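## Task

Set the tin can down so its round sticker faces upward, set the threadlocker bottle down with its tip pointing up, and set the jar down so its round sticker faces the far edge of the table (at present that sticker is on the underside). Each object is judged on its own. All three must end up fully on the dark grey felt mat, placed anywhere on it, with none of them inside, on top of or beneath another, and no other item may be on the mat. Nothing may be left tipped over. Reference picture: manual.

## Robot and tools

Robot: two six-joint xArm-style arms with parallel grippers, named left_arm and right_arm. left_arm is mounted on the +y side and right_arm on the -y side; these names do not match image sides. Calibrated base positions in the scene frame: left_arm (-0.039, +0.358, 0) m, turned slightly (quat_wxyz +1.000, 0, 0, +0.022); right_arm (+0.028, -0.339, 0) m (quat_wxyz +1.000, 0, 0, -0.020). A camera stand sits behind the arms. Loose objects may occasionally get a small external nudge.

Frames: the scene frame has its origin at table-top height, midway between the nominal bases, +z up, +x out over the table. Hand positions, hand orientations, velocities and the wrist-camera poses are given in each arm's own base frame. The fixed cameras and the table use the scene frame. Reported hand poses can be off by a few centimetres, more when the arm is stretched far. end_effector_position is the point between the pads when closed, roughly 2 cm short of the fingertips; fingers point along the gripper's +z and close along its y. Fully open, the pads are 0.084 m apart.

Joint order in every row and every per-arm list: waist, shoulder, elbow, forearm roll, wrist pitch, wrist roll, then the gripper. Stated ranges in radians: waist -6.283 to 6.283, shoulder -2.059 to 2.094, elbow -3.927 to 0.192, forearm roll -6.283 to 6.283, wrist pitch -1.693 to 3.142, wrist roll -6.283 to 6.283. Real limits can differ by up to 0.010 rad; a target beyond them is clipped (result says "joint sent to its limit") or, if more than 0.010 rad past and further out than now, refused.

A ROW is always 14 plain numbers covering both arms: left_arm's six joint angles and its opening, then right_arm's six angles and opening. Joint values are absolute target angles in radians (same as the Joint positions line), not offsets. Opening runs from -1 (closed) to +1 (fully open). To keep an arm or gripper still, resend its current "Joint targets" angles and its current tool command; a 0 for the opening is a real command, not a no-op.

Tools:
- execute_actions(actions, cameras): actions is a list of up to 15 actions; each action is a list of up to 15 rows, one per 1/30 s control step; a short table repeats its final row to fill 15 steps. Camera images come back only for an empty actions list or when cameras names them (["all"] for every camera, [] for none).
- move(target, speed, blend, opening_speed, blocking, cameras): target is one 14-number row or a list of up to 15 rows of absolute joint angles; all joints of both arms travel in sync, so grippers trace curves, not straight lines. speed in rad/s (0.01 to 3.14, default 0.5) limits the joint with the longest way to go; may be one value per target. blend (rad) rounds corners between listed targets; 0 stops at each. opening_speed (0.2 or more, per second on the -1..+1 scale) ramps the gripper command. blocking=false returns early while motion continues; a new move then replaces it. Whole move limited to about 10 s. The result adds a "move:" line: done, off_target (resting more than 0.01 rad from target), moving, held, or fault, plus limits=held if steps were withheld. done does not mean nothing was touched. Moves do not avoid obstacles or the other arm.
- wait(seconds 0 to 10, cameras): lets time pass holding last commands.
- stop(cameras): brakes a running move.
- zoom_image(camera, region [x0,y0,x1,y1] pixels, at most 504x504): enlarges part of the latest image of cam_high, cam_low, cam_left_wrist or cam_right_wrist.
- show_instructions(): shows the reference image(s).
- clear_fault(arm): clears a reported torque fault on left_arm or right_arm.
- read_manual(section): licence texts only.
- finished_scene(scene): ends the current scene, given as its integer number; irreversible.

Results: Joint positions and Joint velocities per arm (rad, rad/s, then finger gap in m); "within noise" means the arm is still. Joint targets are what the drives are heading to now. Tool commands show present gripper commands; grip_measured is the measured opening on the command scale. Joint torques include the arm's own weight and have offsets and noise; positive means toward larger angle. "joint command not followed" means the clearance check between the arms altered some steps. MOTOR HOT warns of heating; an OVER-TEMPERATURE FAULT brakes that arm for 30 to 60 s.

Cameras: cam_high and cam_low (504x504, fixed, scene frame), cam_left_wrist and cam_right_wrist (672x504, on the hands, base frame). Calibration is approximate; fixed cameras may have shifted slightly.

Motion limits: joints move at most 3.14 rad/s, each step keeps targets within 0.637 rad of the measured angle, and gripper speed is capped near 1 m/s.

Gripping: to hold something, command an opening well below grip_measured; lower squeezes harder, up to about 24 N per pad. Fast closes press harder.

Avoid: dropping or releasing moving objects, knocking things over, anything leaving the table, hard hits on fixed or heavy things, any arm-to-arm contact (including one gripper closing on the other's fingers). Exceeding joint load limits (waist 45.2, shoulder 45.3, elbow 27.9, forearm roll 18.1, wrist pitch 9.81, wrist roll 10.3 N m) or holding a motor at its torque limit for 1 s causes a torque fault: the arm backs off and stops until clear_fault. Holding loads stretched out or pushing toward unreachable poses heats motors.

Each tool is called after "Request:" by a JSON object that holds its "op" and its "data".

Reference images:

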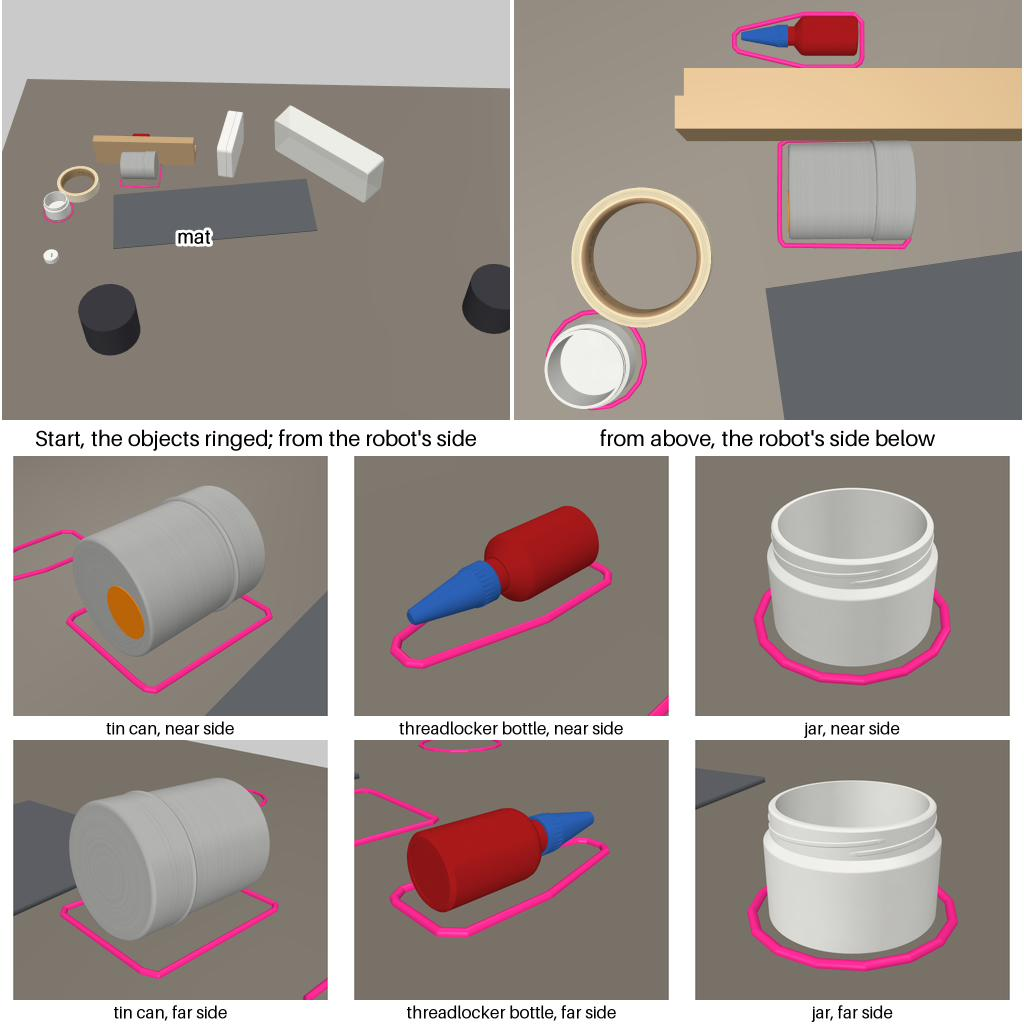

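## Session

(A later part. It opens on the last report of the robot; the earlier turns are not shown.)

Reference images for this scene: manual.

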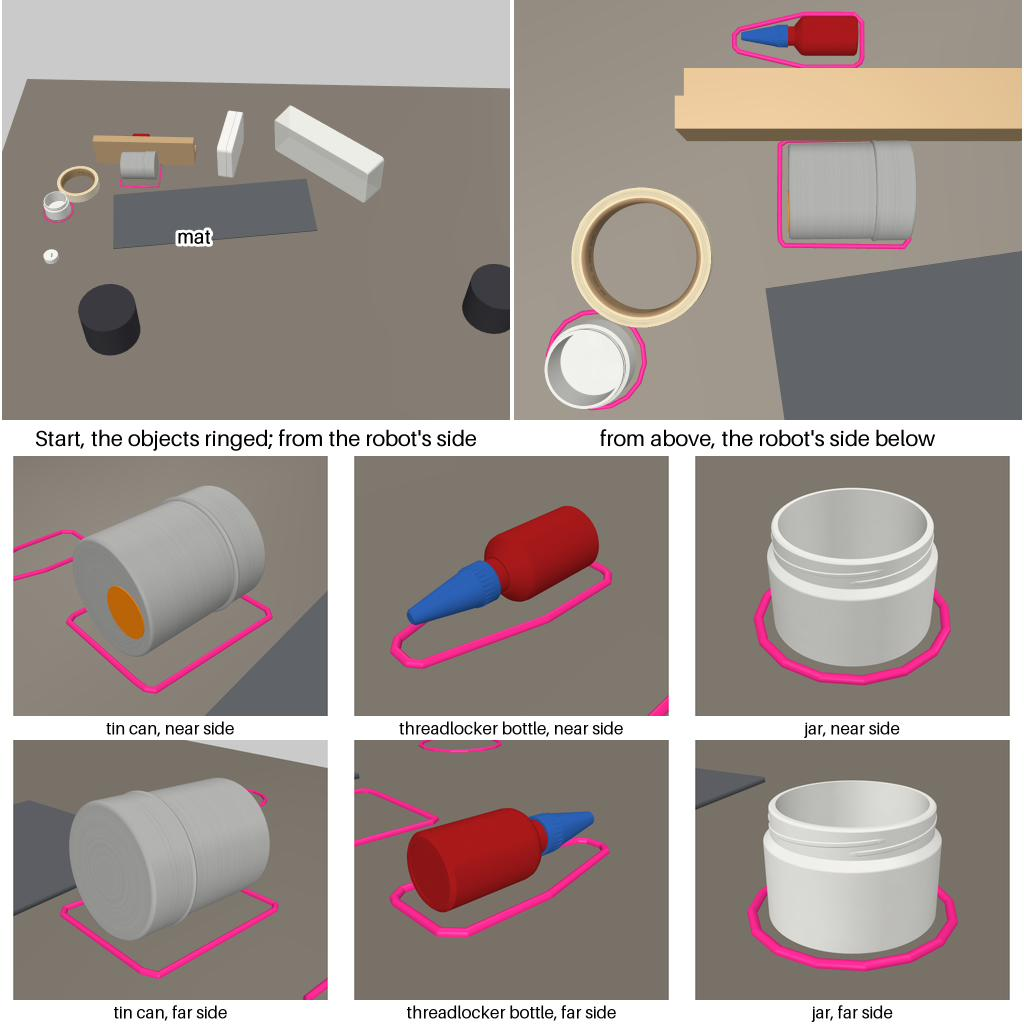

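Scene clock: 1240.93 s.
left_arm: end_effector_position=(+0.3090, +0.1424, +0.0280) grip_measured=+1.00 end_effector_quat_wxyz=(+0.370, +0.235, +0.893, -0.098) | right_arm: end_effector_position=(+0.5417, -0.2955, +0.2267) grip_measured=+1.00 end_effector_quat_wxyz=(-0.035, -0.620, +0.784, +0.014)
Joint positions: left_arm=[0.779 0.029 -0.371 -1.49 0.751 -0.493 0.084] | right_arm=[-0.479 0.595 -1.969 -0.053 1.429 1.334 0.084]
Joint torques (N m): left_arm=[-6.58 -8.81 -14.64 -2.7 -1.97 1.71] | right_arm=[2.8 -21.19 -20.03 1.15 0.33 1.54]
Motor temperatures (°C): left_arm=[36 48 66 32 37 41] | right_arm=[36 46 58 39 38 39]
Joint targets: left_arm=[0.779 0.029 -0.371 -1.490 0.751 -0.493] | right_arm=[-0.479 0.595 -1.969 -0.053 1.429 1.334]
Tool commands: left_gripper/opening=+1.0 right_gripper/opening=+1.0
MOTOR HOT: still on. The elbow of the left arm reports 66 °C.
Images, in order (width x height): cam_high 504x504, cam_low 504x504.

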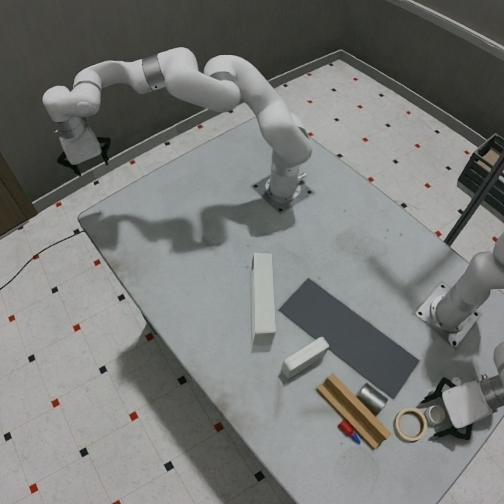

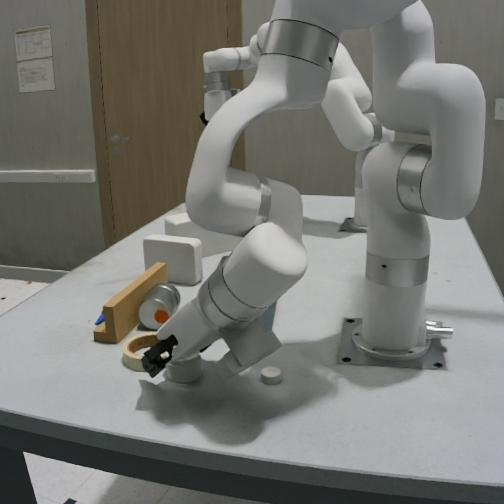

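Request:
{"op": "move", "data": {"target": [[0.8284,0.0216,-0.3619,-1.4471,0.7676,-0.4872,1,-0.479,0.595,-1.969,-0.053,1.429,1.334,1],[0.8284,0.0216,-0.3619,-1.4471,0.7676,-0.4872,-0.3,-0.479,0.595,-1.969,-0.053,1.429,1.334,1]], "speed": [0.1,0.1], "blend": [0,0], "opening_speed": 1.0, "cameras": ["cam_left_wrist","cam_high"]}}

Scene clock: 1310.17 s.
left_arm: end_effector_position=(+0.2980, +0.1488, +0.0280) grip_measured=+0.17 end_effector_quat_wxyz=(+0.370, +0.235, +0.893, -0.097) | right_arm: end_effector_position=(+0.5417, -0.2955, +0.2267) grip_measured=+1.00 end_effector_quat_wxyz=(-0.035, -0.620, +0.784, +0.014)
Joint positions: left_arm=[0.828 0.022 -0.362 -1.447 0.768 -0.487 0.052] | right_arm=[-0.479 0.595 -1.969 -0.053 1.429 1.334 0.084]
Joint torques (N m): left_arm=[5.25 -12.35 -9.8 2.23 1.37 1.88] | right_arm=[2.44 -20.77 -19.97 0.97 0.39 1.47]
Motor temperatures (°C): left_arm=[36 48 65 32 37 41] | right_arm=[36 46 59 39 38 39]
Joint targets: left_arm=[0.828 0.022 -0.362 -1.447 0.768 -0.487] | right_arm=[-0.479 0.595 -1.969 -0.053 1.429 1.334]
MOTOR HOT: still on. The elbow of the left arm reports 65 °C.
move: done
camera_calibration:
cam_left_wrist: T_world_to_cam=[[0.501212, 0.865317, -0.00358453, -0.246736], [0.615806, -0.353773, 0.704008, -0.0829195], [0.607922, -0.355064, -0.710183, 0.0220349], [0, 0, 0, 1]] pos_world=[0.161334, 0.191994, 0.0731403]
Images, in order (width x height): cam_high 504x504, cam_left_wrist 672x504.

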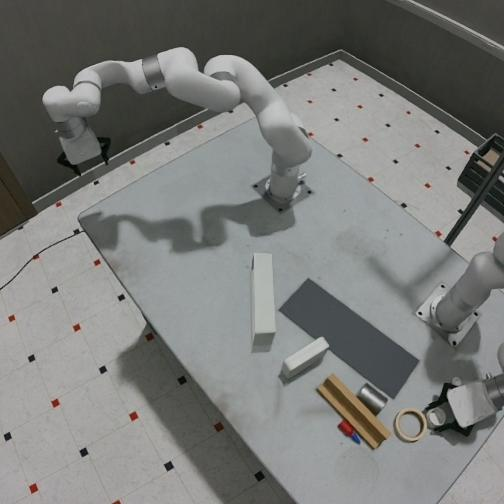

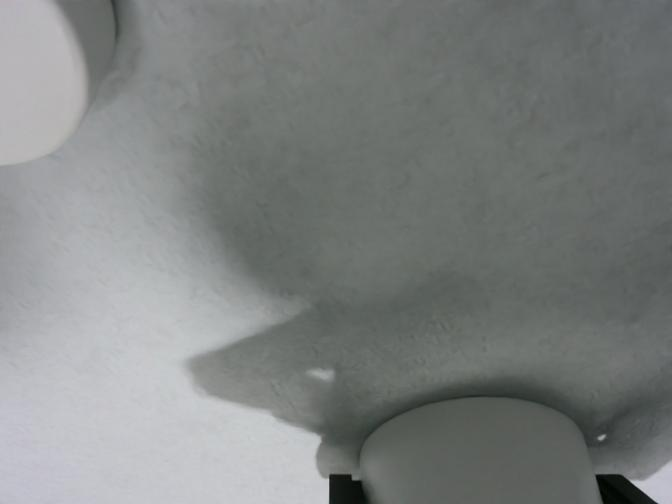

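Request:
{"op": "move", "data": {"target": [[0.8284,0.0216,-0.3619,-1.4471,0.7676,-0.4872,0.42,-0.479,0.595,-1.969,-0.053,1.429,1.334,1],[0.8519,0.0179,-0.3574,-1.4269,0.7754,-0.4843,0.42,-0.479,0.595,-1.969,-0.053,1.429,1.334,1],[0.8519,0.0179,-0.3574,-1.4269,0.7754,-0.4843,-0.3,-0.479,0.595,-1.969,-0.053,1.429,1.334,1]], "speed": [0.1,0.06,0.1], "blend": [0,0,0], "opening_speed": 1.0, "cameras": ["cam_left_wrist"]}}

Scene clock: 1335.23 s.
left_arm: end_effector_position=(+0.2927, +0.1515, +0.0281) grip_measured=+0.17 end_effector_quat_wxyz=(+0.370, +0.235, +0.893, -0.097) | right_arm: end_effector_position=(+0.5417, -0.2955, +0.2267) grip_measured=+1.00 end_effector_quat_wxyz=(-0.035, -0.620, +0.784, +0.014)
Joint positions: left_arm=[0.852 0.018 -0.357 -1.427 0.775 -0.484 0.051] | right_arm=[-0.479 0.595 -1.969 -0.053 1.429 1.334 0.084]
Joint torques (N m): left_arm=[5.27 -12.63 -9.35 2.2 0.47 1.82] | right_arm=[2.21 -20.55 -20.11 1 0.4 1.41]
Motor temperatures (°C): left_arm=[36 48 63 32 37 41] | right_arm=[36 46 59 39 38 39]
Joint targets: left_arm=[0.852 0.018 -0.357 -1.427 0.775 -0.484] | right_arm=[-0.479 0.595 -1.969 -0.053 1.429 1.334]
MOTOR HOT: still on. The elbow of the left arm reports 63 °C.
move: done
camera_calibration:
cam_left_wrist: T_world_to_cam=[[0.501402, 0.865207, -0.00353854, -0.246514], [0.61559, -0.353866, 0.70415, -0.078624], [0.607984, -0.355241, -0.710042, 0.0262651], [0, 0, 0, 1]] pos_world=[0.156034, 0.194794, 0.0731402]
Images, in order (width x height): cam_left_wrist 672x504.

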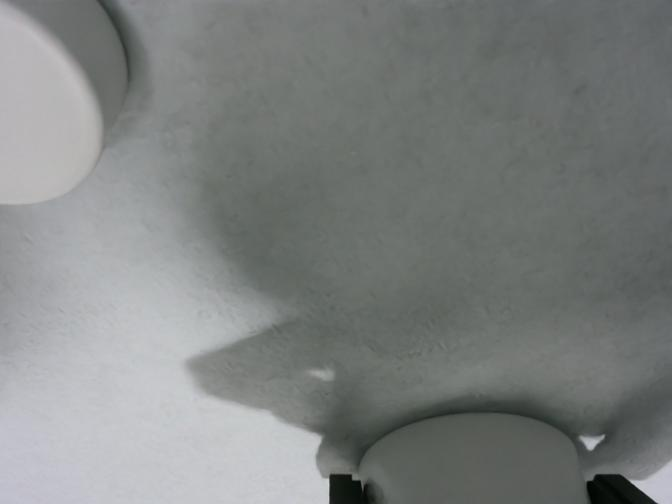

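Request:
{"op": "move", "data": {"target": [[0.8622,-0.1695,-0.3106,-1.2734,0.8015,-0.6855,-0.3,-0.479,0.595,-1.969,-0.053,1.429,1.334,1],[0.864,-0.5932,-0.3581,-0.9493,1.0233,-1.2104,-0.3,-0.479,0.595,-1.969,-0.053,1.429,1.334,1],[-1.0245,-0.379,-0.4957,1.1118,0.7138,-1.803,-0.3,-0.479,0.595,-1.969,-0.053,1.429,1.334,1],[-0.9909,0.0508,-0.5245,1.6491,0.6129,-2.4437,-0.3,-0.479,0.595,-1.969,-0.053,1.429,1.334,1]], "speed": [0.2,0.8,1.0,0.6], "blend": [0.05,0.1,0.05,0], "cameras": ["cam_left_wrist","cam_high"]}}

Scene clock: 1357.93 s.
left_arm: end_effector_position=(+0.2949, -0.3001, +0.0600) grip_measured=+0.17 end_effector_quat_wxyz=(+0.009, +0.924, -0.020, +0.382) | right_arm: end_effector_position=(+0.5417, -0.2955, +0.2267) grip_measured=+1.00 end_effector_quat_wxyz=(-0.035, -0.620, +0.784, +0.014)
Joint positions: left_arm=[-0.991 0.051 -0.525 1.649 0.613 -2.444 0.051] | right_arm=[-0.479 0.595 -1.969 -0.053 1.429 1.334 0.084]
Joint torques (N m): left_arm=[6.86 -9.9 -16.86 2.62 -2.11 -2.12] | right_arm=[2.06 -20.54 -19.76 0.85 0.47 1.5]
Motor temperatures (°C): left_arm=[36 48 64 32 37 41] | right_arm=[36 46 59 39 38 39]
Joint targets: left_arm=[-0.991 0.051 -0.524 1.649 0.613 -2.444] | right_arm=[-0.479 0.595 -1.969 -0.053 1.429 1.334]
MOTOR HOT: cleared for the motors of the left arm.
move: done
camera_calibration:
cam_left_wrist: T_world_to_cam=[[-0.0398116, -0.999166, -0.00902326, -0.256331], [-0.703217, 0.0344327, -0.710141, 0.328067], [0.70986, -0.0219266, -0.704001, -0.0431971], [0, 0, 0, 1]] pos_world=[0.251161, -0.26836, 0.20025]
Images, in order (width x height): cam_high 504x504, cam_left_wrist 672x504.

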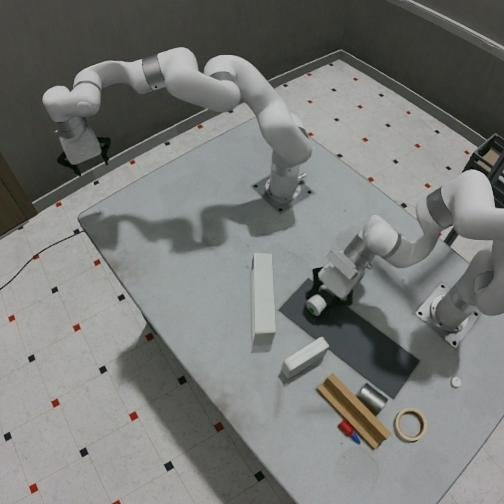

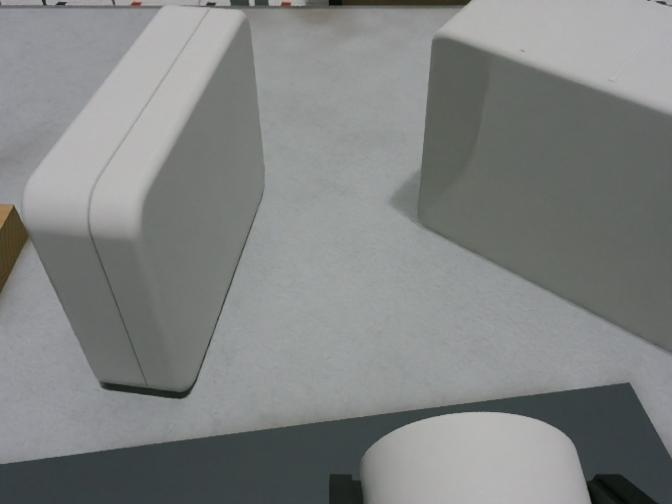

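Request:
{"op": "move", "data": {"target": [[-0.9943,0.1389,-0.5504,1.7324,0.6225,-2.5493,-0.3,-0.479,0.595,-1.969,-0.053,1.429,1.334,1],[-0.9946,0.1462,-0.5526,1.7393,0.6233,-2.5581,-0.3,-0.479,0.595,-1.969,-0.053,1.429,1.334,1]], "speed": [0.2,0.04], "blend": [0.005,0]}}

Request:
{"op": "move", "data": {"target": [-0.9947,0.1499,-0.5537,1.7428,0.6237,-2.5625,-0.3,-0.479,0.595,-1.969,-0.053,1.429,1.334,1], "speed": 0.03}}

Request:
{"op": "move", "data": {"target": [-0.9949,0.1536,-0.5547,1.7464,0.6240,-2.5668,-0.3,-0.479,0.595,-1.969,-0.053,1.429,1.334,1], "speed": 0.03}}

Request:
{"op": "move", "data": {"target": [-0.9950,0.1573,-0.5558,1.7499,0.6244,-2.5712,-0.3,-0.479,0.595,-1.969,-0.053,1.429,1.334,1], "speed": 0.03}}

Scene clock: 1378.30 s.
left_arm: end_effector_position=(+0.2950, -0.3001, +0.0341) grip_measured=+0.17 end_effector_quat_wxyz=(+0.009, +0.924, -0.020, +0.383) | right_arm: end_effector_position=(+0.5417, -0.2955, +0.2267) grip_measured=+1.00 end_effector_quat_wxyz=(-0.035, -0.620, +0.784, +0.014)
Joint positions: left_arm=[-0.995 0.146 -0.553 1.739 0.623 -2.558 0.051] | right_arm=[-0.479 0.595 -1.969 -0.053 1.429 1.334 0.084]
Joint torques (N m): left_arm=[-4.82 -5.74 -10.23 2.02 1.15 -1.88] | right_arm=[1.86 -21.11 -19.74 0.79 0.47 1.35]
Motor temperatures (°C): left_arm=[36 48 65 32 37 41] | right_arm=[36 46 59 39 38 39]
Joint targets: left_arm=[-0.995 0.146 -0.553 1.739 0.623 -2.558] | right_arm=[-0.479 0.595 -1.969 -0.053 1.429 1.334]
MOTOR HOT: the elbow of the left arm reports 65 °C; the controller stops that arm at 80 °C. To cool a motor, set the load down, stop pushing, or move to a pose that needs little force. At that limit the left arm can sag while its brakes close.
move: done; blend cut to 0.0044 rad at target 1

Scene clock: 1379.00 s.
left_arm: end_effector_position=(+0.2950, -0.3000, +0.0331) grip_measured=+0.17 end_effector_quat_wxyz=(+0.009, +0.924, -0.020, +0.383) | right_arm: end_effector_position=(+0.5417, -0.2955, +0.2267) grip_measured=+1.00 end_effector_quat_wxyz=(-0.035, -0.620, +0.784, +0.014)
Joint positions: left_arm=[-0.995 0.15 -0.554 1.743 0.624 -2.562 0.051] | right_arm=[-0.479 0.595 -1.969 -0.053 1.429 1.334 0.084]
Joint torques (N m): left_arm=[-4.65 -1.99 -6.97 1.56 0.41 -2.13] | right_arm=[2.15 -20.92 -19.69 0.83 0.34 1.41]
Motor temperatures (°C): left_arm=[36 48 65 32 37 41] | right_arm=[36 46 59 39 38 39]
Joint targets: left_arm=[-0.995 0.150 -0.554 1.743 0.624 -2.562] | right_arm=[-0.479 0.595 -1.969 -0.053 1.429 1.334]
MOTOR HOT: still on. The elbow of the left arm reports 65 °C.
move: done

Scene clock: 1379.70 s.
left_arm: end_effector_position=(+0.2949, -0.3000, +0.0320) grip_measured=+0.17 end_effector_quat_wxyz=(+0.009, +0.924, -0.020, +0.383) | right_arm: end_effector_position=(+0.5417, -0.2955, +0.2267) grip_measured=+1.00 end_effector_quat_wxyz=(-0.035, -0.620, +0.784, +0.014)
Joint positions: left_arm=[-0.995 0.153 -0.555 1.746 0.624 -2.567 0.051] | right_arm=[-0.479 0.595 -1.969 -0.053 1.429 1.334 0.084]
Joint torques (N m): left_arm=[-4.47 3.62 -3.2 1.2 -1.14 -2.06] | right_arm=[2.39 -20.93 -19.71 0.86 0.23 1.54]
Motor temperatures (°C): left_arm=[36 48 65 32 37 41] | right_arm=[36 46 59 39 38 39]
Joint targets: left_arm=[-0.995 0.154 -0.555 1.746 0.624 -2.567] | right_arm=[-0.479 0.595 -1.969 -0.053 1.429 1.334]
MOTOR HOT: still on. The elbow of the left arm reports 65 °C.
move: done

Scene clock: 1380.40 s.
left_arm: end_effector_position=(+0.2949, -0.2999, +0.0309) grip_measured=+0.17 end_effector_quat_wxyz=(+0.008, +0.924, -0.020, +0.382) | right_arm: end_effector_position=(+0.5417, -0.2955, +0.2267) grip_measured=+1.00 end_effector_quat_wxyz=(-0.035, -0.620, +0.784, +0.014)
Joint positions: left_arm=[-0.995 0.157 -0.556 1.75 0.625 -2.571 0.051] | right_arm=[-0.479 0.595 -1.969 -0.053 1.429 1.334 0.084]
Joint torques (N m): left_arm=[-5.67 5.52 -3.47 1.33 -3.55 -2.29] | right_arm=[1.99 -20.68 -19.65 0.98 0.44 1.41]
Motor temperatures (°C): left_arm=[36 48 64 32 37 41] | right_arm=[36 46 59 39 38 39]
Joint targets: left_arm=[-0.995 0.157 -0.556 1.750 0.624 -2.571] | right_arm=[-0.479 0.595 -1.969 -0.053 1.429 1.334]
MOTOR HOT: still on. The elbow of the left arm reports 64 °C.
move: done

Request:
{"op": "move", "data": {"target": [[-0.9948,0.1518,-0.5542,1.7446,0.6238,-2.5647,-0.3,-0.479,0.595,-1.969,-0.053,1.429,1.334,1],[-0.9948,0.1518,-0.5542,1.7446,0.6238,-2.5647,1,-0.479,0.595,-1.969,-0.053,1.429,1.334,1],[-1.17,-0.1415,-0.4063,1.4035,0.7041,-2.3303,1,-0.479,0.595,-1.969,-0.053,1.429,1.334,1]], "speed": [0.03,0.1,0.4], "blend": [0,0,0], "opening_speed": 0.9, "cameras": ["cam_left_wrist","cam_high"]}}

Scene clock: 1405.03 s.
left_arm: end_effector_position=(+0.2388, -0.2984, +0.0894) grip_measured=+1.00 end_effector_quat_wxyz=(+0.009, +0.924, -0.020, +0.383) | right_arm: end_effector_position=(+0.5417, -0.2955, +0.2267) grip_measured=+1.00 end_effector_quat_wxyz=(-0.035, -0.620, +0.784, +0.014)
Joint positions: left_arm=[-1.17 -0.141 -0.406 1.404 0.704 -2.33 0.084] | right_arm=[-0.479 0.595 -1.969 -0.053 1.429 1.334 0.084]
Joint torques (N m): left_arm=[-6.66 -16.74 -12.24 -2.52 1.67 1.95] | right_arm=[1.95 -20.87 -19.57 0.73 0.36 1.47]
Motor temperatures (°C): left_arm=[36 48 60 32 42 41] | right_arm=[36 46 58 39 38 39]
Joint targets: left_arm=[-1.170 -0.141 -0.406 1.404 0.704 -2.330] | right_arm=[-0.479 0.595 -1.969 -0.053 1.429 1.334]
MOTOR HOT: cleared for the motors of the left arm.
move: done
camera_calibration:
cam_left_wrist: T_world_to_cam=[[-0.0403022, -0.999146, -0.00912245, -0.25648], [-0.702637, 0.0348308, -0.710696, 0.309485], [0.710407, -0.0222328, -0.70344, 0.0171161], [0, 0, 0, 1]] pos_world=[0.194959, -0.26666, 0.22965]
Images, in order (width x height): cam_high 504x504, cam_left_wrist 672x504.

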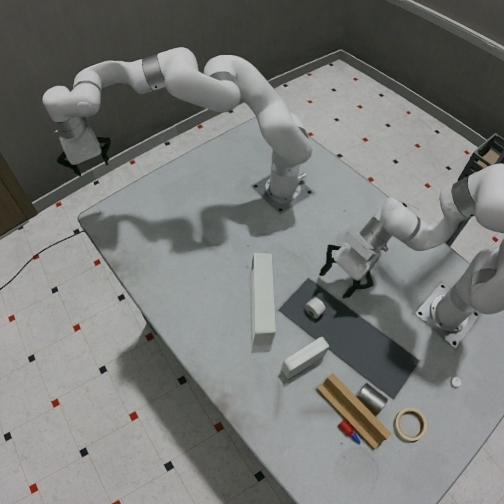

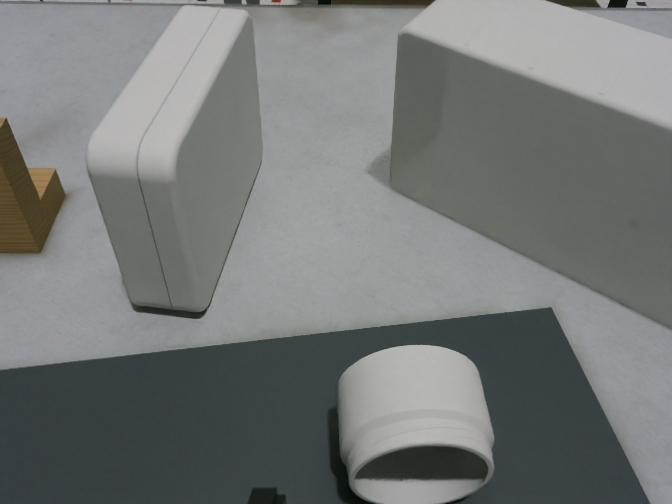

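Request:
{"op": "move", "data": {"target": [[-1.0245,-0.379,-0.4957,1.1118,0.7138,-1.803,1,-0.479,0.595,-1.969,-0.053,1.429,1.334,1],[-0.05,-0.4832,-0.5991,0,1.0823,0,1,-0.479,0.595,-1.969,-0.053,1.429,1.334,1]], "speed": [0.8,1.2], "blend": [0.1,0], "cameras": ["cam_left_wrist"]}}

Scene clock: 1449.57 s.
left_arm: end_effector_position=(+0.3296, -0.0165, +0.2000) grip_measured=+1.00 end_effector_quat_wxyz=(+0.000, +1.000, -0.025, +0.000) | right_arm: end_effector_position=(+0.5417, -0.2955, +0.2267) grip_measured=+1.00 end_effector_quat_wxyz=(-0.035, -0.620, +0.784, +0.014)
Joint positions: left_arm=[-0.05 -0.483 -0.599 0 1.082 0 0.084] | right_arm=[-0.479 0.595 -1.969 -0.053 1.429 1.334 0.084]
Joint torques (N m): left_arm=[6.71 -14.15 -23.09 -2.68 0.01 1.78] | right_arm=[2.19 -21.02 -19.53 0.75 0.44 1.44]
Motor temperatures (°C): left_arm=[36 49 64 32 39 41] | right_arm=[36 47 58 39 38 39]
Joint targets: left_arm=[-0.050 -0.483 -0.599 0.000 1.082 0.000] | right_arm=[-0.479 0.595 -1.969 -0.053 1.429 1.334]
move: done
camera_calibration:
cam_left_wrist: T_world_to_cam=[[-0.0542702, -0.99848, -0.00965311, 0.0344899], [-0.998513, 0.0543168, -0.00463678, 0.398715], [0.00515406, 0.00938711, -0.999943, 0.32889], [0, 0, 0, 1]] pos_world=[0.398298, 0.00969319, 0.331053]
Images, in order (width x height): cam_left_wrist 672x504.

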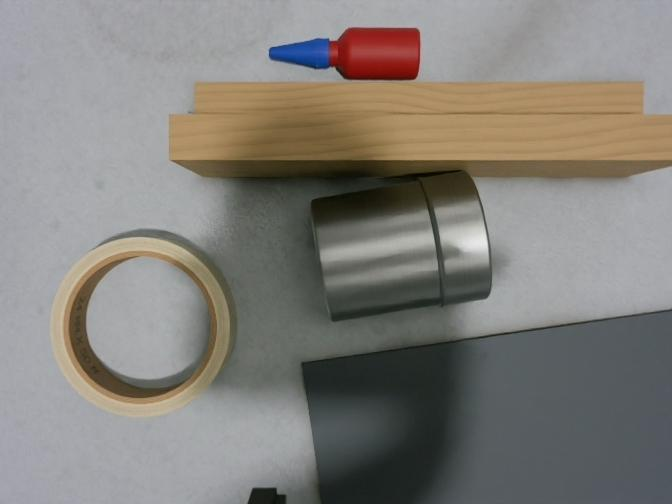

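Request:
{"op": "zoom_image", "data": {"camera": "cam_left_wrist", "region": [290, 150, 510, 340]}}

Scaled by 2.291 from the camera's 672x504 image, which has a finer 960x720 frame.

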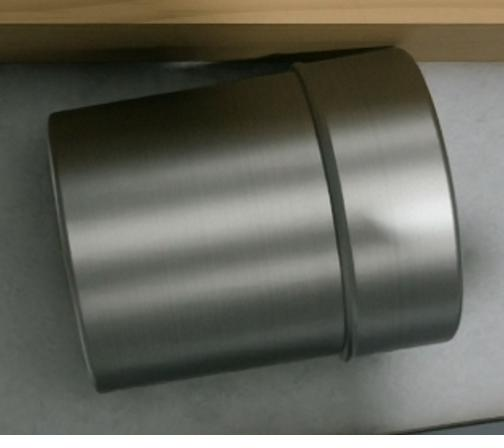

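Request:
{"op": "move", "data": {"target": [[-0.0409,-0.0041,-0.6956,0,0.6997,0,-1,-0.479,0.595,-1.969,-0.053,1.429,1.334,1],[-0.0409,0.0183,-0.6893,0,0.6710,0,-1,-0.479,0.595,-1.969,-0.053,1.429,1.334,1],[-0.0497,-0.0487,-0.6100,0,0.6587,0,-1,-0.479,0.595,-1.969,-0.053,1.429,1.334,1],[-0.0595,-0.1177,-0.5336,0,0.6513,0,-1,-0.479,0.595,-1.969,-0.053,1.429,1.334,1],[-0.0595,-0.1205,-0.5343,0,0.6548,0,-1,-0.479,0.595,-1.969,-0.053,1.429,1.374,1],[-0.0595,-0.1373,-0.5385,0,0.6758,0,-1,-0.479,0.595,-1.969,-0.053,1.429,1.374,1]], "speed": [0.8,0.06,0.12,0.12,0.02,0.05], "blend": [0,0,0.02,0,0,0], "cameras": ["cam_left_wrist"]}}

Scene clock: 1595.30 s.
left_arm: end_effector_position=(+0.3641, -0.0217, +0.0859) grip_measured=-1.00 end_effector_quat_wxyz=(+0.000, +1.000, -0.030, +0.000) | right_arm: end_effector_position=(+0.5417, -0.2955, +0.2267) grip_measured=+1.00 end_effector_quat_wxyz=(-0.035, -0.604, +0.796, +0.013)
Joint positions: left_arm=[-0.06 -0.137 -0.538 0 0.676 0 0] | right_arm=[-0.479 0.595 -1.969 -0.053 1.429 1.374 0.084]
Joint torques (N m): left_arm=[-5.45 -19.07 -19.97 0.84 -0.01 0.91] | right_arm=[1.61 -20.89 -18.84 0.54 0.34 1.87]
Motor temperatures (°C): left_arm=[36 49 75 32 37 41] | right_arm=[36 47 59 39 38 39]
Joint targets: left_arm=[-0.059 -0.137 -0.538 0.000 0.676 0.000] | right_arm=[-0.479 0.595 -1.969 -0.053 1.429 1.374]
MOTOR HOT: the elbow of the left arm reports 75 °C; the controller stops that arm at 80 °C. To cool a motor, set the load down, stop pushing, or move to a pose that needs little force. At that limit the left arm can sag while its brakes close.
move: done
camera_calibration:
cam_left_wrist: T_world_to_cam=[[-0.0637653, -0.997919, -0.00961072, 0.0335735], [-0.997951, 0.0638124, -0.00467741, 0.432856], [0.00528096, 0.00929277, -0.999943, 0.214618], [0, 0, 0, 1]] pos_world=[0.432976, 0.00388765, 0.216953]
Images, in order (width x height): cam_left_wrist 672x504.

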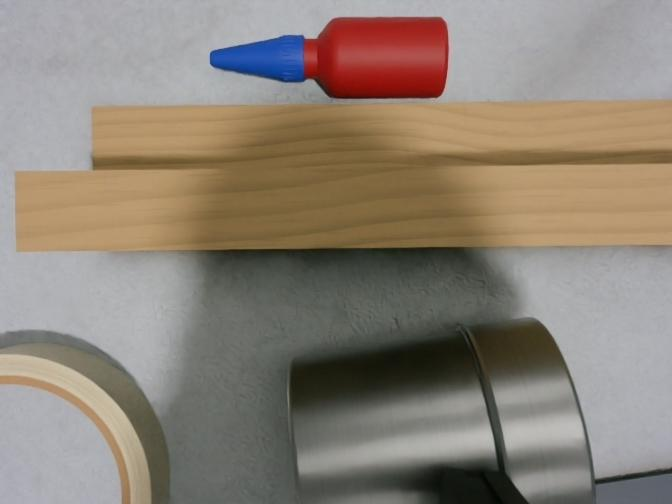

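Request:
{"op": "move", "data": {"target": [[-0.0489,-0.0610,-0.6221,0,0.6831,0,-1,-0.479,0.595,-1.969,-0.053,1.429,1.374,1],[-0.0489,-0.0426,-0.6171,0,0.6597,0,-1,-0.479,0.595,-1.969,-0.053,1.429,1.374,1],[-0.0566,-0.0957,-0.5575,0,0.6532,0,-1,-0.479,0.595,-1.969,-0.053,1.429,1.374,1],[-0.0646,-0.1510,-0.4985,0,0.6495,0,-1,-0.479,0.595,-1.969,-0.053,1.429,1.374,1],[-0.0646,-0.1539,-0.4992,0,0.6531,0,-1,-0.479,0.595,-1.969,-0.053,1.429,1.334,1],[-0.0646,-0.2763,-0.5542,0,0.8305,0,-1,-0.479,0.595,-1.969,-0.053,1.429,1.334,1]], "speed": [0.2,0.06,0.12,0.12,0.02,0.4], "blend": [0,0,0.02,0,0,0], "cameras": ["cam_left_wrist"]}}

Scene clock: 1608.90 s.
left_arm: end_effector_position=(+0.3542, -0.0229, +0.1300) grip_measured=-1.00 end_effector_quat_wxyz=(+0.000, +0.999, -0.032, +0.000) | right_arm: end_effector_position=(+0.5417, -0.2955, +0.2267) grip_measured=+1.00 end_effector_quat_wxyz=(-0.035, -0.620, +0.784, +0.014)
Joint positions: left_arm=[-0.065 -0.276 -0.554 0 0.83 0 0] | right_arm=[-0.479 0.595 -1.969 -0.053 1.429 1.334 0.084]
Joint torques (N m): left_arm=[-6.31 -17.02 -21.61 0.94 0.08 -0.2] | right_arm=[2.05 -21.05 -18.77 0.56 0.3 -1.7]
Motor temperatures (°C): left_arm=[36 49 74 32 37 41] | right_arm=[36 47 59 39 38 39]
Joint targets: left_arm=[-0.065 -0.276 -0.554 0.000 0.831 0.000] | right_arm=[-0.479 0.595 -1.969 -0.053 1.429 1.334]
MOTOR HOT: still on. The elbow of the left arm reports 74 °C.
move: done
camera_calibration:
cam_left_wrist: T_world_to_cam=[[-0.0688702, -0.997579, -0.00968096, 0.0339567], [-0.997612, 0.0689171, -0.00459277, 0.423295], [0.00524883, 0.00934154, -0.999943, 0.258795], [0, 0, 0, 1]] pos_world=[0.423265, 0.00228466, 0.261053]
Images, in order (width x height): cam_left_wrist 672x504.

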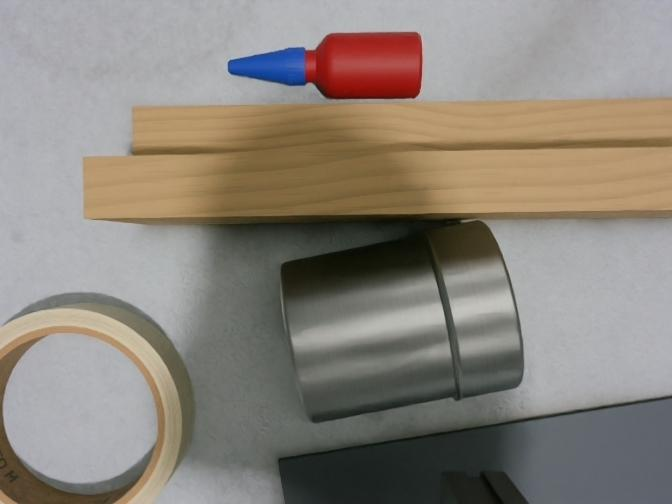

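Request:
{"op": "move", "data": {"target": [-0.0434,-0.0607,-0.6722,0,0.7329,-0.1524,1,-0.479,0.595,-1.969,-0.053,1.429,1.334,1], "speed": 0.5, "cameras": ["cam_left_wrist"]}}

Scene clock: 1708.00 s.
left_arm: end_effector_position=(+0.3985, -0.0173, +0.1000) grip_measured=+1.00 end_effector_quat_wxyz=(+0.000, +0.999, +0.054, +0.000) | right_arm: end_effector_position=(+0.5417, -0.2955, +0.2267) grip_measured=+1.00 end_effector_quat_wxyz=(-0.035, -0.620, +0.784, +0.014)
Joint positions: left_arm=[-0.043 -0.061 -0.672 0 0.733 -0.152 0.084] | right_arm=[-0.479 0.595 -1.969 -0.053 1.429 1.334 0.084]
Joint torques (N m): left_arm=[7.02 -11.74 -20.59 0.85 -5.1 -2.05] | right_arm=[1.53 -21.33 -18.86 0.83 0.29 -1.73]
Motor temperatures (°C): left_arm=[36 50 78 32 37 40] | right_arm=[36 47 59 39 38 39]
Joint targets: left_arm=[-0.043 -0.061 -0.672 0.000 0.733 -0.152] | right_arm=[-0.479 0.595 -1.969 -0.053 1.429 1.334]
MOTOR HOT: still on. The elbow of the left arm reports 78 °C.
move: done
camera_calibration:
cam_left_wrist: T_world_to_cam=[[0.104544, -0.994474, -0.00963578, -0.0266789], [-0.994513, -0.104502, -0.00474276, 0.462756], [0.0037096, 0.0100787, -0.999942, 0.229228], [0, 0, 0, 1]] pos_world=[0.462156, 0.0195171, 0.231153]
Images, in order (width x height): cam_left_wrist 672x504.

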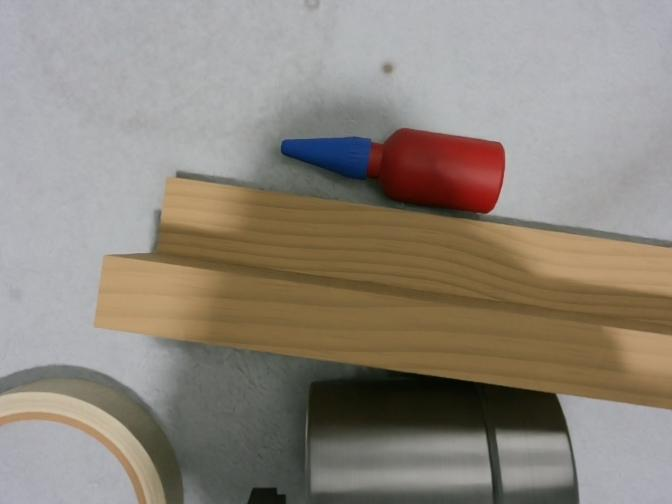

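Request:
{"op": "move", "data": {"target": [[-0.0539,0.0270,-0.6480,0,0.6210,-0.1629,1,-0.479,0.595,-1.969,-0.053,1.429,1.334,1],[-0.0539,0.1315,-0.6350,0,0.5035,-0.1629,1,-0.479,0.595,-1.969,-0.053,1.429,1.334,1],[-0.0539,0.1315,-0.6350,0,0.5035,-0.1629,-0.3,-0.479,0.595,-1.969,-0.053,1.429,1.334,1]], "speed": [0.2,0.12,0.1], "blend": [0.01,0,0], "opening_speed": 1.0}}

Scene clock: 1720.67 s.
left_arm: end_effector_position=(+0.4103, -0.0217, +0.0684) grip_measured=+1.00 end_effector_quat_wxyz=(+0.001, +0.998, +0.054, +0.010) | right_arm: end_effector_position=(+0.5417, -0.2955, +0.2267) grip_measured=+1.00 end_effector_quat_wxyz=(-0.035, -0.620, +0.784, +0.014)
Joint positions: left_arm=[-0.053 0.041 -0.673 0 0.612 -0.162 0.084] | right_arm=[-0.479 0.595 -1.969 -0.053 1.429 1.334 0.084]
Joint torques (N m): left_arm=[0.34 -25.56 -28.98 -0.23 -13.92 -1.02] | right_arm=[1.52 -21 -18.87 0.71 0.33 -1.81]
Motor temperatures (°C): left_arm=[36 49 78 32 38 40] | right_arm=[36 47 59 39 38 39]
Joint targets: left_arm=[-0.053 0.039 -0.676 0.000 0.604 -0.163] | right_arm=[-0.479 0.595 -1.969 -0.053 1.429 1.334]
Tool commands: left_gripper/opening=+1.0 right_gripper/opening=+1.0
TORQUE FAULT: the external load on the elbow of the left arm reached its load limit, and that arm stopped. The contact can be on any part of that arm beyond that joint, not only on its tool. A torque fault puts only its own arm into a fault stop. That arm's remaining commands of this call were not run. The hold on the elbow of that arm was moved back by the arm itself, up to 3 degrees, as the stop began, but a joint of that arm was then at its load limit, so every hold on that arm was set where that arm was. That arm may still press on what stopped it. That arm is still stopped at the end of this call. While its stop runs, that arm, its gripper or tool too, takes no new command.
End effector pose when the fault began: left_arm: position (+0.4012, -0.0215, +0.0613), quat_wxyz (+0.000, +0.999, +0.055, +0.003)
Joint positions when the fault began: left_arm=[-0.053 0.04 -0.648 0 0.602 -0.163 0.084]
MOTOR HOT: still on. The elbow of the left arm reports 78 °C.
CLEAR FAULT: the left arm stays stopped (state 4) until you call clear_fault(arm="left_arm").
move: fault (left_arm); path passed 1 of 3 targets; target 3's new numbers were not sent; left_arm: the wrist pitch is farthest, 0.108 rad from its target

Request:
{"op": "wait", "data": {"seconds": 0, "cameras": ["cam_left_wrist","cam_low","cam_high"]}}

Scene clock: 1762.53 s.
left_arm: end_effector_position=(+0.4037, -0.0213, +0.0637) grip_measured=+1.00 end_effector_quat_wxyz=(+0.000, +0.999, +0.054, +0.001) | right_arm: end_effector_position=(+0.5417, -0.2955, +0.2267) grip_measured=+1.00 end_effector_quat_wxyz=(-0.035, -0.620, +0.784, +0.014)
Joint positions: left_arm=[-0.053 0.043 -0.663 0 0.617 -0.162 0.084] | right_arm=[-0.479 0.595 -1.969 -0.053 1.429 1.334 0.084]
Joint torques (N m): left_arm=[0.01 -0.19 -0.06 -0.1 0 -0.09] | right_arm=[1.93 -20.85 -18.67 0.66 0.16 -1.76]
Motor temperatures (°C): left_arm=[35 48 63 32 38 40] | right_arm=[36 47 58 39 38 39]
Joint targets: left_arm=[-0.053 0.043 -0.663 0.000 0.617 -0.162] | right_arm=[-0.479 0.595 -1.969 -0.053 1.429 1.334]
Tool commands: left_gripper/opening=+1.0 right_gripper/opening=+1.0
OVER-TEMPERATURE FAULT: BRAKES ON. Before this call, the elbow of the left arm reached 80 °C; the stop lasted 40 seconds. The left arm may have sagged or run on as its brakes closed, and pressed harder on what it touched. In this call the stop used 54 of the actions that the scene allows. The left arm runs no command now.
MOTOR HOT: still on. The elbow of the left arm reports 63 °C.
CLEAR FAULT: the left arm stays stopped (state 4) until you call clear_fault(arm="left_arm").
camera_calibration:
cam_left_wrist: T_world_to_cam=[[0.10396, -0.994536, -0.00951426, -0.0313677], [-0.994564, -0.103897, -0.00684432, 0.46745], [0.00581842, 0.0101741, -0.999931, 0.192067], [0, 0, 0, 1]] pos_world=[0.467052, 0.0154164, 0.194955]
Images, in order (width x height): cam_high 504x504, cam_low 504x504, cam_left_wrist 672x504.

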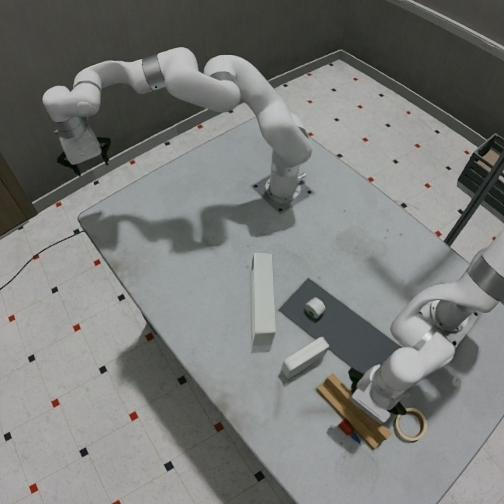

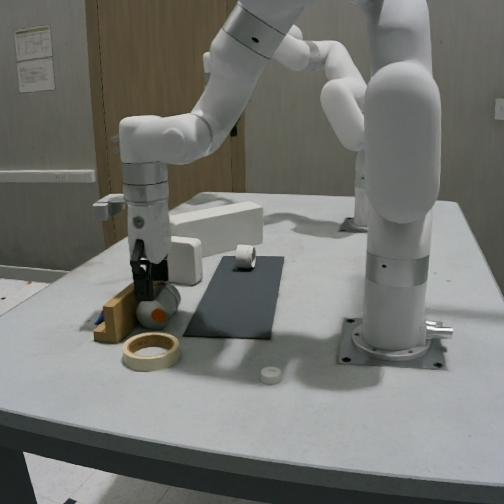

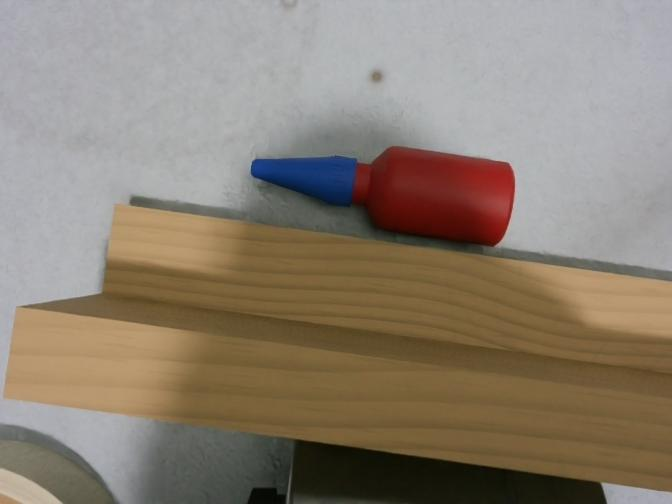

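Request:
{"op": "zoom_image", "data": {"camera": "cam_low", "region": [90, 180, 210, 350]}}

Scaled by 2.965 from the camera's 504x504 image, which has a finer 720x720 frame.

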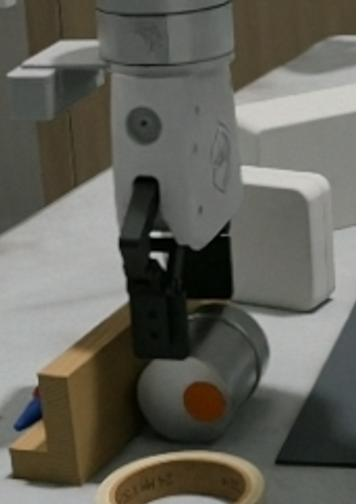

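Request:
{"op": "clear_fault", "data": {"arm": "left_arm"}}

Request:
{"op": "move", "data": {"target": [-0.0434,-0.0607,-0.6722,0,0.7329,-0.1524,1,-0.479,0.595,-1.969,-0.053,1.429,1.334,1], "speed": 0.15, "cameras": ["cam_left_wrist"]}}

Scene clock: 1781.30 s.
left_arm: end_effector_position=(+0.4049, -0.0214, +0.0649) grip_measured=+1.00 end_effector_quat_wxyz=(+0.000, +0.999, +0.054, +0.003) | right_arm: end_effector_position=(+0.5417, -0.2955, +0.2267) grip_measured=+1.00 end_effector_quat_wxyz=(-0.035, -0.620, +0.784, +0.014)
Joint positions: left_arm=[-0.053 0.042 -0.664 0 0.616 -0.162 0.084] | right_arm=[-0.479 0.595 -1.969 -0.053 1.429 1.334 0.084]
Joint torques (N m): left_arm=[0.22 -11.57 -9.33 -0.17 -1.36 -0.06] | right_arm=[1.97 -21.89 -18.53 1.05 -0.19 -1.49]
Motor temperatures (°C): left_arm=[35 48 63 32 38 40] | right_arm=[36 47 58 39 38 39]
Joint targets: left_arm=[-0.053 0.042 -0.664 0.000 0.616 -0.162] | right_arm=[-0.479 0.595 -1.969 -0.053 1.429 1.334]
Tool commands: left_gripper/opening=+1.0 right_gripper/opening=+1.0
TORQUE FAULT, CONTINUED: the left arm's stop, for the torque fault of the elbow that an earlier result reported, is over. The call counts as one of the actions that you can send in this scene. The hold on the elbow of that arm was moved back by the arm itself, up to 3 degrees, as the stop began, but a joint of that arm was then at its load limit, so every hold on that arm was set where that arm was. That arm's target is now where it stood when the stop ended, not its last command. That arm keeps its grip as last carried out and accepts commands again: back off and push less far.
MOTOR HOT: still on. The elbow of the left arm reports 63 °C.
CLEAR FAULT: your call cleared the left arm's torque fault. If a joint's load stays at its limit, that arm stops again at once.

Scene clock: 1782.50 s.
left_arm: end_effector_position=(+0.3985, -0.0173, +0.1000) grip_measured=+1.00 end_effector_quat_wxyz=(+0.000, +0.999, +0.054, +0.000) | right_arm: end_effector_position=(+0.5417, -0.2955, +0.2267) grip_measured=+1.00 end_effector_quat_wxyz=(-0.035, -0.620, +0.784, +0.014)
Joint positions: left_arm=[-0.043 -0.061 -0.672 0 0.733 -0.152 0.084] | right_arm=[-0.479 0.595 -1.969 -0.053 1.429 1.334 0.084]
Joint torques (N m): left_arm=[6.88 -20.18 -20.69 -2.64 -0.02 1.12] | right_arm=[1.82 -21.66 -18.16 0.97 -0.01 -1.58]
Motor temperatures (°C): left_arm=[35 48 64 32 38 40] | right_arm=[36 47 58 39 38 39]
Joint targets: left_arm=[-0.043 -0.061 -0.672 0.000 0.733 -0.152] | right_arm=[-0.479 0.595 -1.969 -0.053 1.429 1.334]
MOTOR HOT: still on. The elbow of the left arm reports 64 °C.
move: done
camera_calibration:
cam_left_wrist: T_world_to_cam=[[0.104543, -0.994474, -0.00964624, -0.026677], [-0.994514, -0.104502, -0.00464331, 0.462733], [0.0036096, 0.0100787, -0.999943, 0.229174], [0, 0, 0, 1]] pos_world=[0.462156, 0.0195171, 0.231053]
Images, in order (width x height): cam_left_wrist 672x504.

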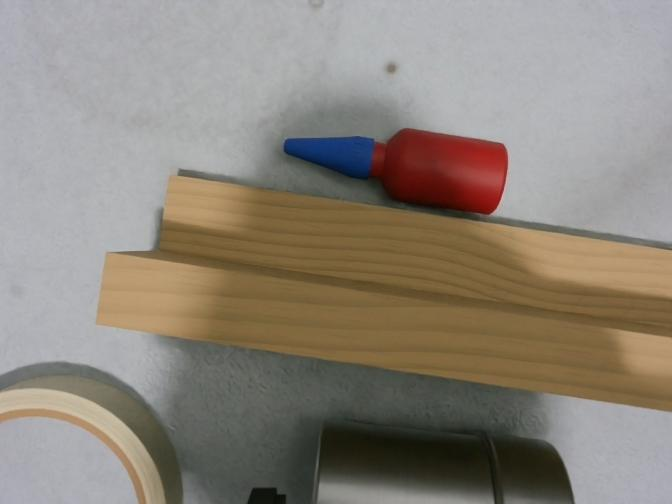

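Request:
{"op": "wait", "data": {"seconds": 0, "cameras": ["cam_left_wrist"]}}

Scene clock: 1792.67 s.
left_arm: end_effector_position=(+0.3985, -0.0173, +0.1000) grip_measured=+1.00 end_effector_quat_wxyz=(+0.000, +0.999, +0.054, +0.000) | right_arm: end_effector_position=(+0.5417, -0.2955, +0.2267) grip_measured=+1.00 end_effector_quat_wxyz=(-0.035, -0.620, +0.784, +0.014)
Joint positions: left_arm=[-0.043 -0.061 -0.672 0 0.733 -0.152 0.084] | right_arm=[-0.479 0.595 -1.969 -0.053 1.429 1.334 0.084]
Joint torques (N m): left_arm=[6.94 -20.57 -20.6 -2.82 0.02 1.12] | right_arm=[2.29 -21.31 -18.17 1.31 -0.04 -1.56]
Motor temperatures (°C): left_arm=[35 49 69 32 37 40] | right_arm=[36 47 58 39 38 39]
Joint targets: left_arm=[-0.043 -0.061 -0.672 0.000 0.733 -0.152] | right_arm=[-0.479 0.595 -1.969 -0.053 1.429 1.334]
Tool commands: left_gripper/opening=+1.0 right_gripper/opening=+1.0
MOTOR HOT: still on. The elbow of the left arm reports 69 °C.
camera_calibration:
cam_left_wrist: T_world_to_cam=[[0.104543, -0.994474, -0.00964624, -0.026677], [-0.994514, -0.104502, -0.00464331, 0.462733], [0.0036096, 0.0100787, -0.999943, 0.229174], [0, 0, 0, 1]] pos_world=[0.462156, 0.0195171, 0.231053]
Images, in order (width x height): cam_left_wrist 672x504.

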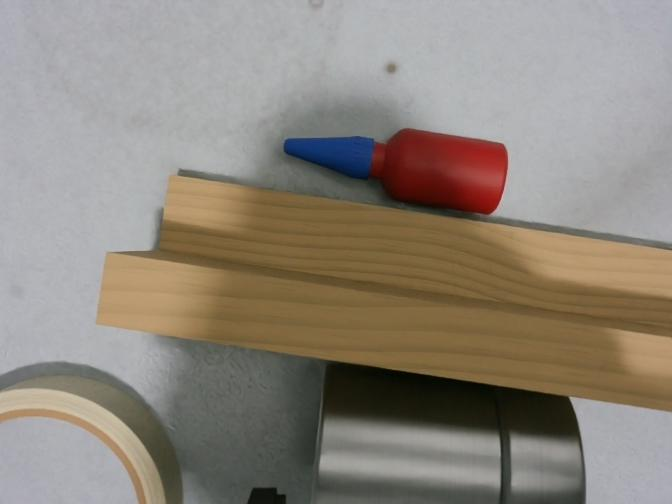

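Request:
{"op": "move", "data": {"target": [[-0.0454,-0.0622,-0.6705,0,0.7327,-0.0318,1,-0.479,0.595,-1.969,-0.053,1.429,1.334,1],[-0.0454,0.0435,-0.6416,0,0.5981,-0.0318,1,-0.479,0.595,-1.969,-0.053,1.429,1.334,1]], "speed": [0.2,0.12], "blend": [0,0]}}

Scene clock: 1820.33 s.
left_arm: end_effector_position=(+0.3983, -0.0181, +0.0580) grip_measured=+1.00 end_effector_quat_wxyz=(+0.000, +1.000, -0.007, +0.000) | right_arm: end_effector_position=(+0.5417, -0.2955, +0.2267) grip_measured=+1.00 end_effector_quat_wxyz=(-0.035, -0.620, +0.784, +0.014)
Joint positions: left_arm=[-0.045 0.043 -0.642 0 0.598 -0.032 0.084] | right_arm=[-0.479 0.595 -1.969 -0.053 1.429 1.334 0.084]
Joint torques (N m): left_arm=[-6.45 -12.45 -13.54 -2.24 -5.41 1.88] | right_arm=[1.94 -21.05 -18.26 1.29 0.19 -1.71]
Motor temperatures (°C): left_arm=[35 50 74 32 37 40] | right_arm=[36 48 58 39 38 39]
Joint targets: left_arm=[-0.045 0.043 -0.642 0.000 0.598 -0.032] | right_arm=[-0.479 0.595 -1.969 -0.053 1.429 1.334]
MOTOR HOT: still on. The elbow of the left arm reports 74 °C.
move: done

Request:
{"op": "move", "data": {"target": [[-0.0454,0.1282,-0.6311,0,0.5029,-0.0318,1,-0.479,0.595,-1.969,-0.053,1.429,1.334,1],[-0.0454,0.1282,-0.6311,0,0.5029,-0.0318,-0.3,-0.479,0.595,-1.969,-0.053,1.429,1.334,1]], "speed": [0.12,0.1], "blend": [0,0], "opening_speed": 0.8}}

Scene clock: 1827.30 s.
left_arm: end_effector_position=(+0.3980, -0.0181, +0.0281) grip_measured=+0.70 end_effector_quat_wxyz=(+0.000, +1.000, -0.007, +0.000) | right_arm: end_effector_position=(+0.5417, -0.2955, +0.2267) grip_measured=+1.00 end_effector_quat_wxyz=(-0.035, -0.620, +0.784, +0.014)
Joint positions: left_arm=[-0.045 0.128 -0.631 0 0.503 -0.032 0.073] | right_arm=[-0.479 0.595 -1.969 -0.053 1.429 1.334 0.084]
Joint torques (N m): left_arm=[-3.52 -12.75 -12.59 -0.7 -2.21 1.4] | right_arm=[2.15 -21.25 -18.19 1.19 -0.17 -1.66]
Motor temperatures (°C): left_arm=[35 50 71 32 38 40] | right_arm=[36 48 58 39 38 39]
Joint targets: left_arm=[-0.045 0.128 -0.631 0.000 0.503 -0.032] | right_arm=[-0.479 0.595 -1.969 -0.053 1.429 1.334]
MOTOR HOT: still on. The elbow of the left arm reports 71 °C.
move: done

Request:
{"op": "move", "data": {"target": [[-0.0454,0.1282,-0.6311,0,0.5029,-0.0318,-1,-0.479,0.595,-1.969,-0.053,1.429,1.334,1],[-0.0454,-0.0622,-0.6705,0,0.7327,-0.0318,-1,-0.479,0.595,-1.969,-0.053,1.429,1.334,1],[-0.3218,-0.4030,-0.4130,0,0.8160,-0.3218,-1,-0.479,0.595,-1.969,-0.053,1.429,1.334,1],[-0.3218,-0.1526,-0.3413,0,0.4939,-0.3218,-1,-0.479,0.595,-1.969,-0.053,1.429,1.334,1]], "speed": [0.1,0.15,0.5,0.2], "blend": [0,0.02,0.05,0], "opening_speed": 1.0}}

Scene clock: 1873.63 s.
left_arm: end_effector_position=(+0.3000, -0.1000, +0.0400) grip_measured=+0.70 end_effector_quat_wxyz=(+0.000, +1.000, +0.000, +0.000) | right_arm: end_effector_position=(+0.5417, -0.2955, +0.2267) grip_measured=+1.00 end_effector_quat_wxyz=(-0.035, -0.620, +0.784, +0.014)
Joint positions: left_arm=[-0.322 -0.153 -0.341 0 0.494 -0.322 0.073] | right_arm=[-0.479 0.595 -1.969 -0.053 1.429 1.334 0.084]
Joint torques (N m): left_arm=[-6.58 -7.98 -12.54 0.6 -5.11 -1.9] | right_arm=[2.02 -21.46 -18.12 1.39 -0.2 -1.73]
Motor temperatures (°C): left_arm=[35 49 68 32 37 40] | right_arm=[36 48 58 39 38 39]
Joint targets: left_arm=[-0.322 -0.153 -0.341 0.000 0.494 -0.322] | right_arm=[-0.479 0.595 -1.969 -0.053 1.429 1.334]
MOTOR HOT: still on. The elbow of the left arm reports 68 °C.
move: done


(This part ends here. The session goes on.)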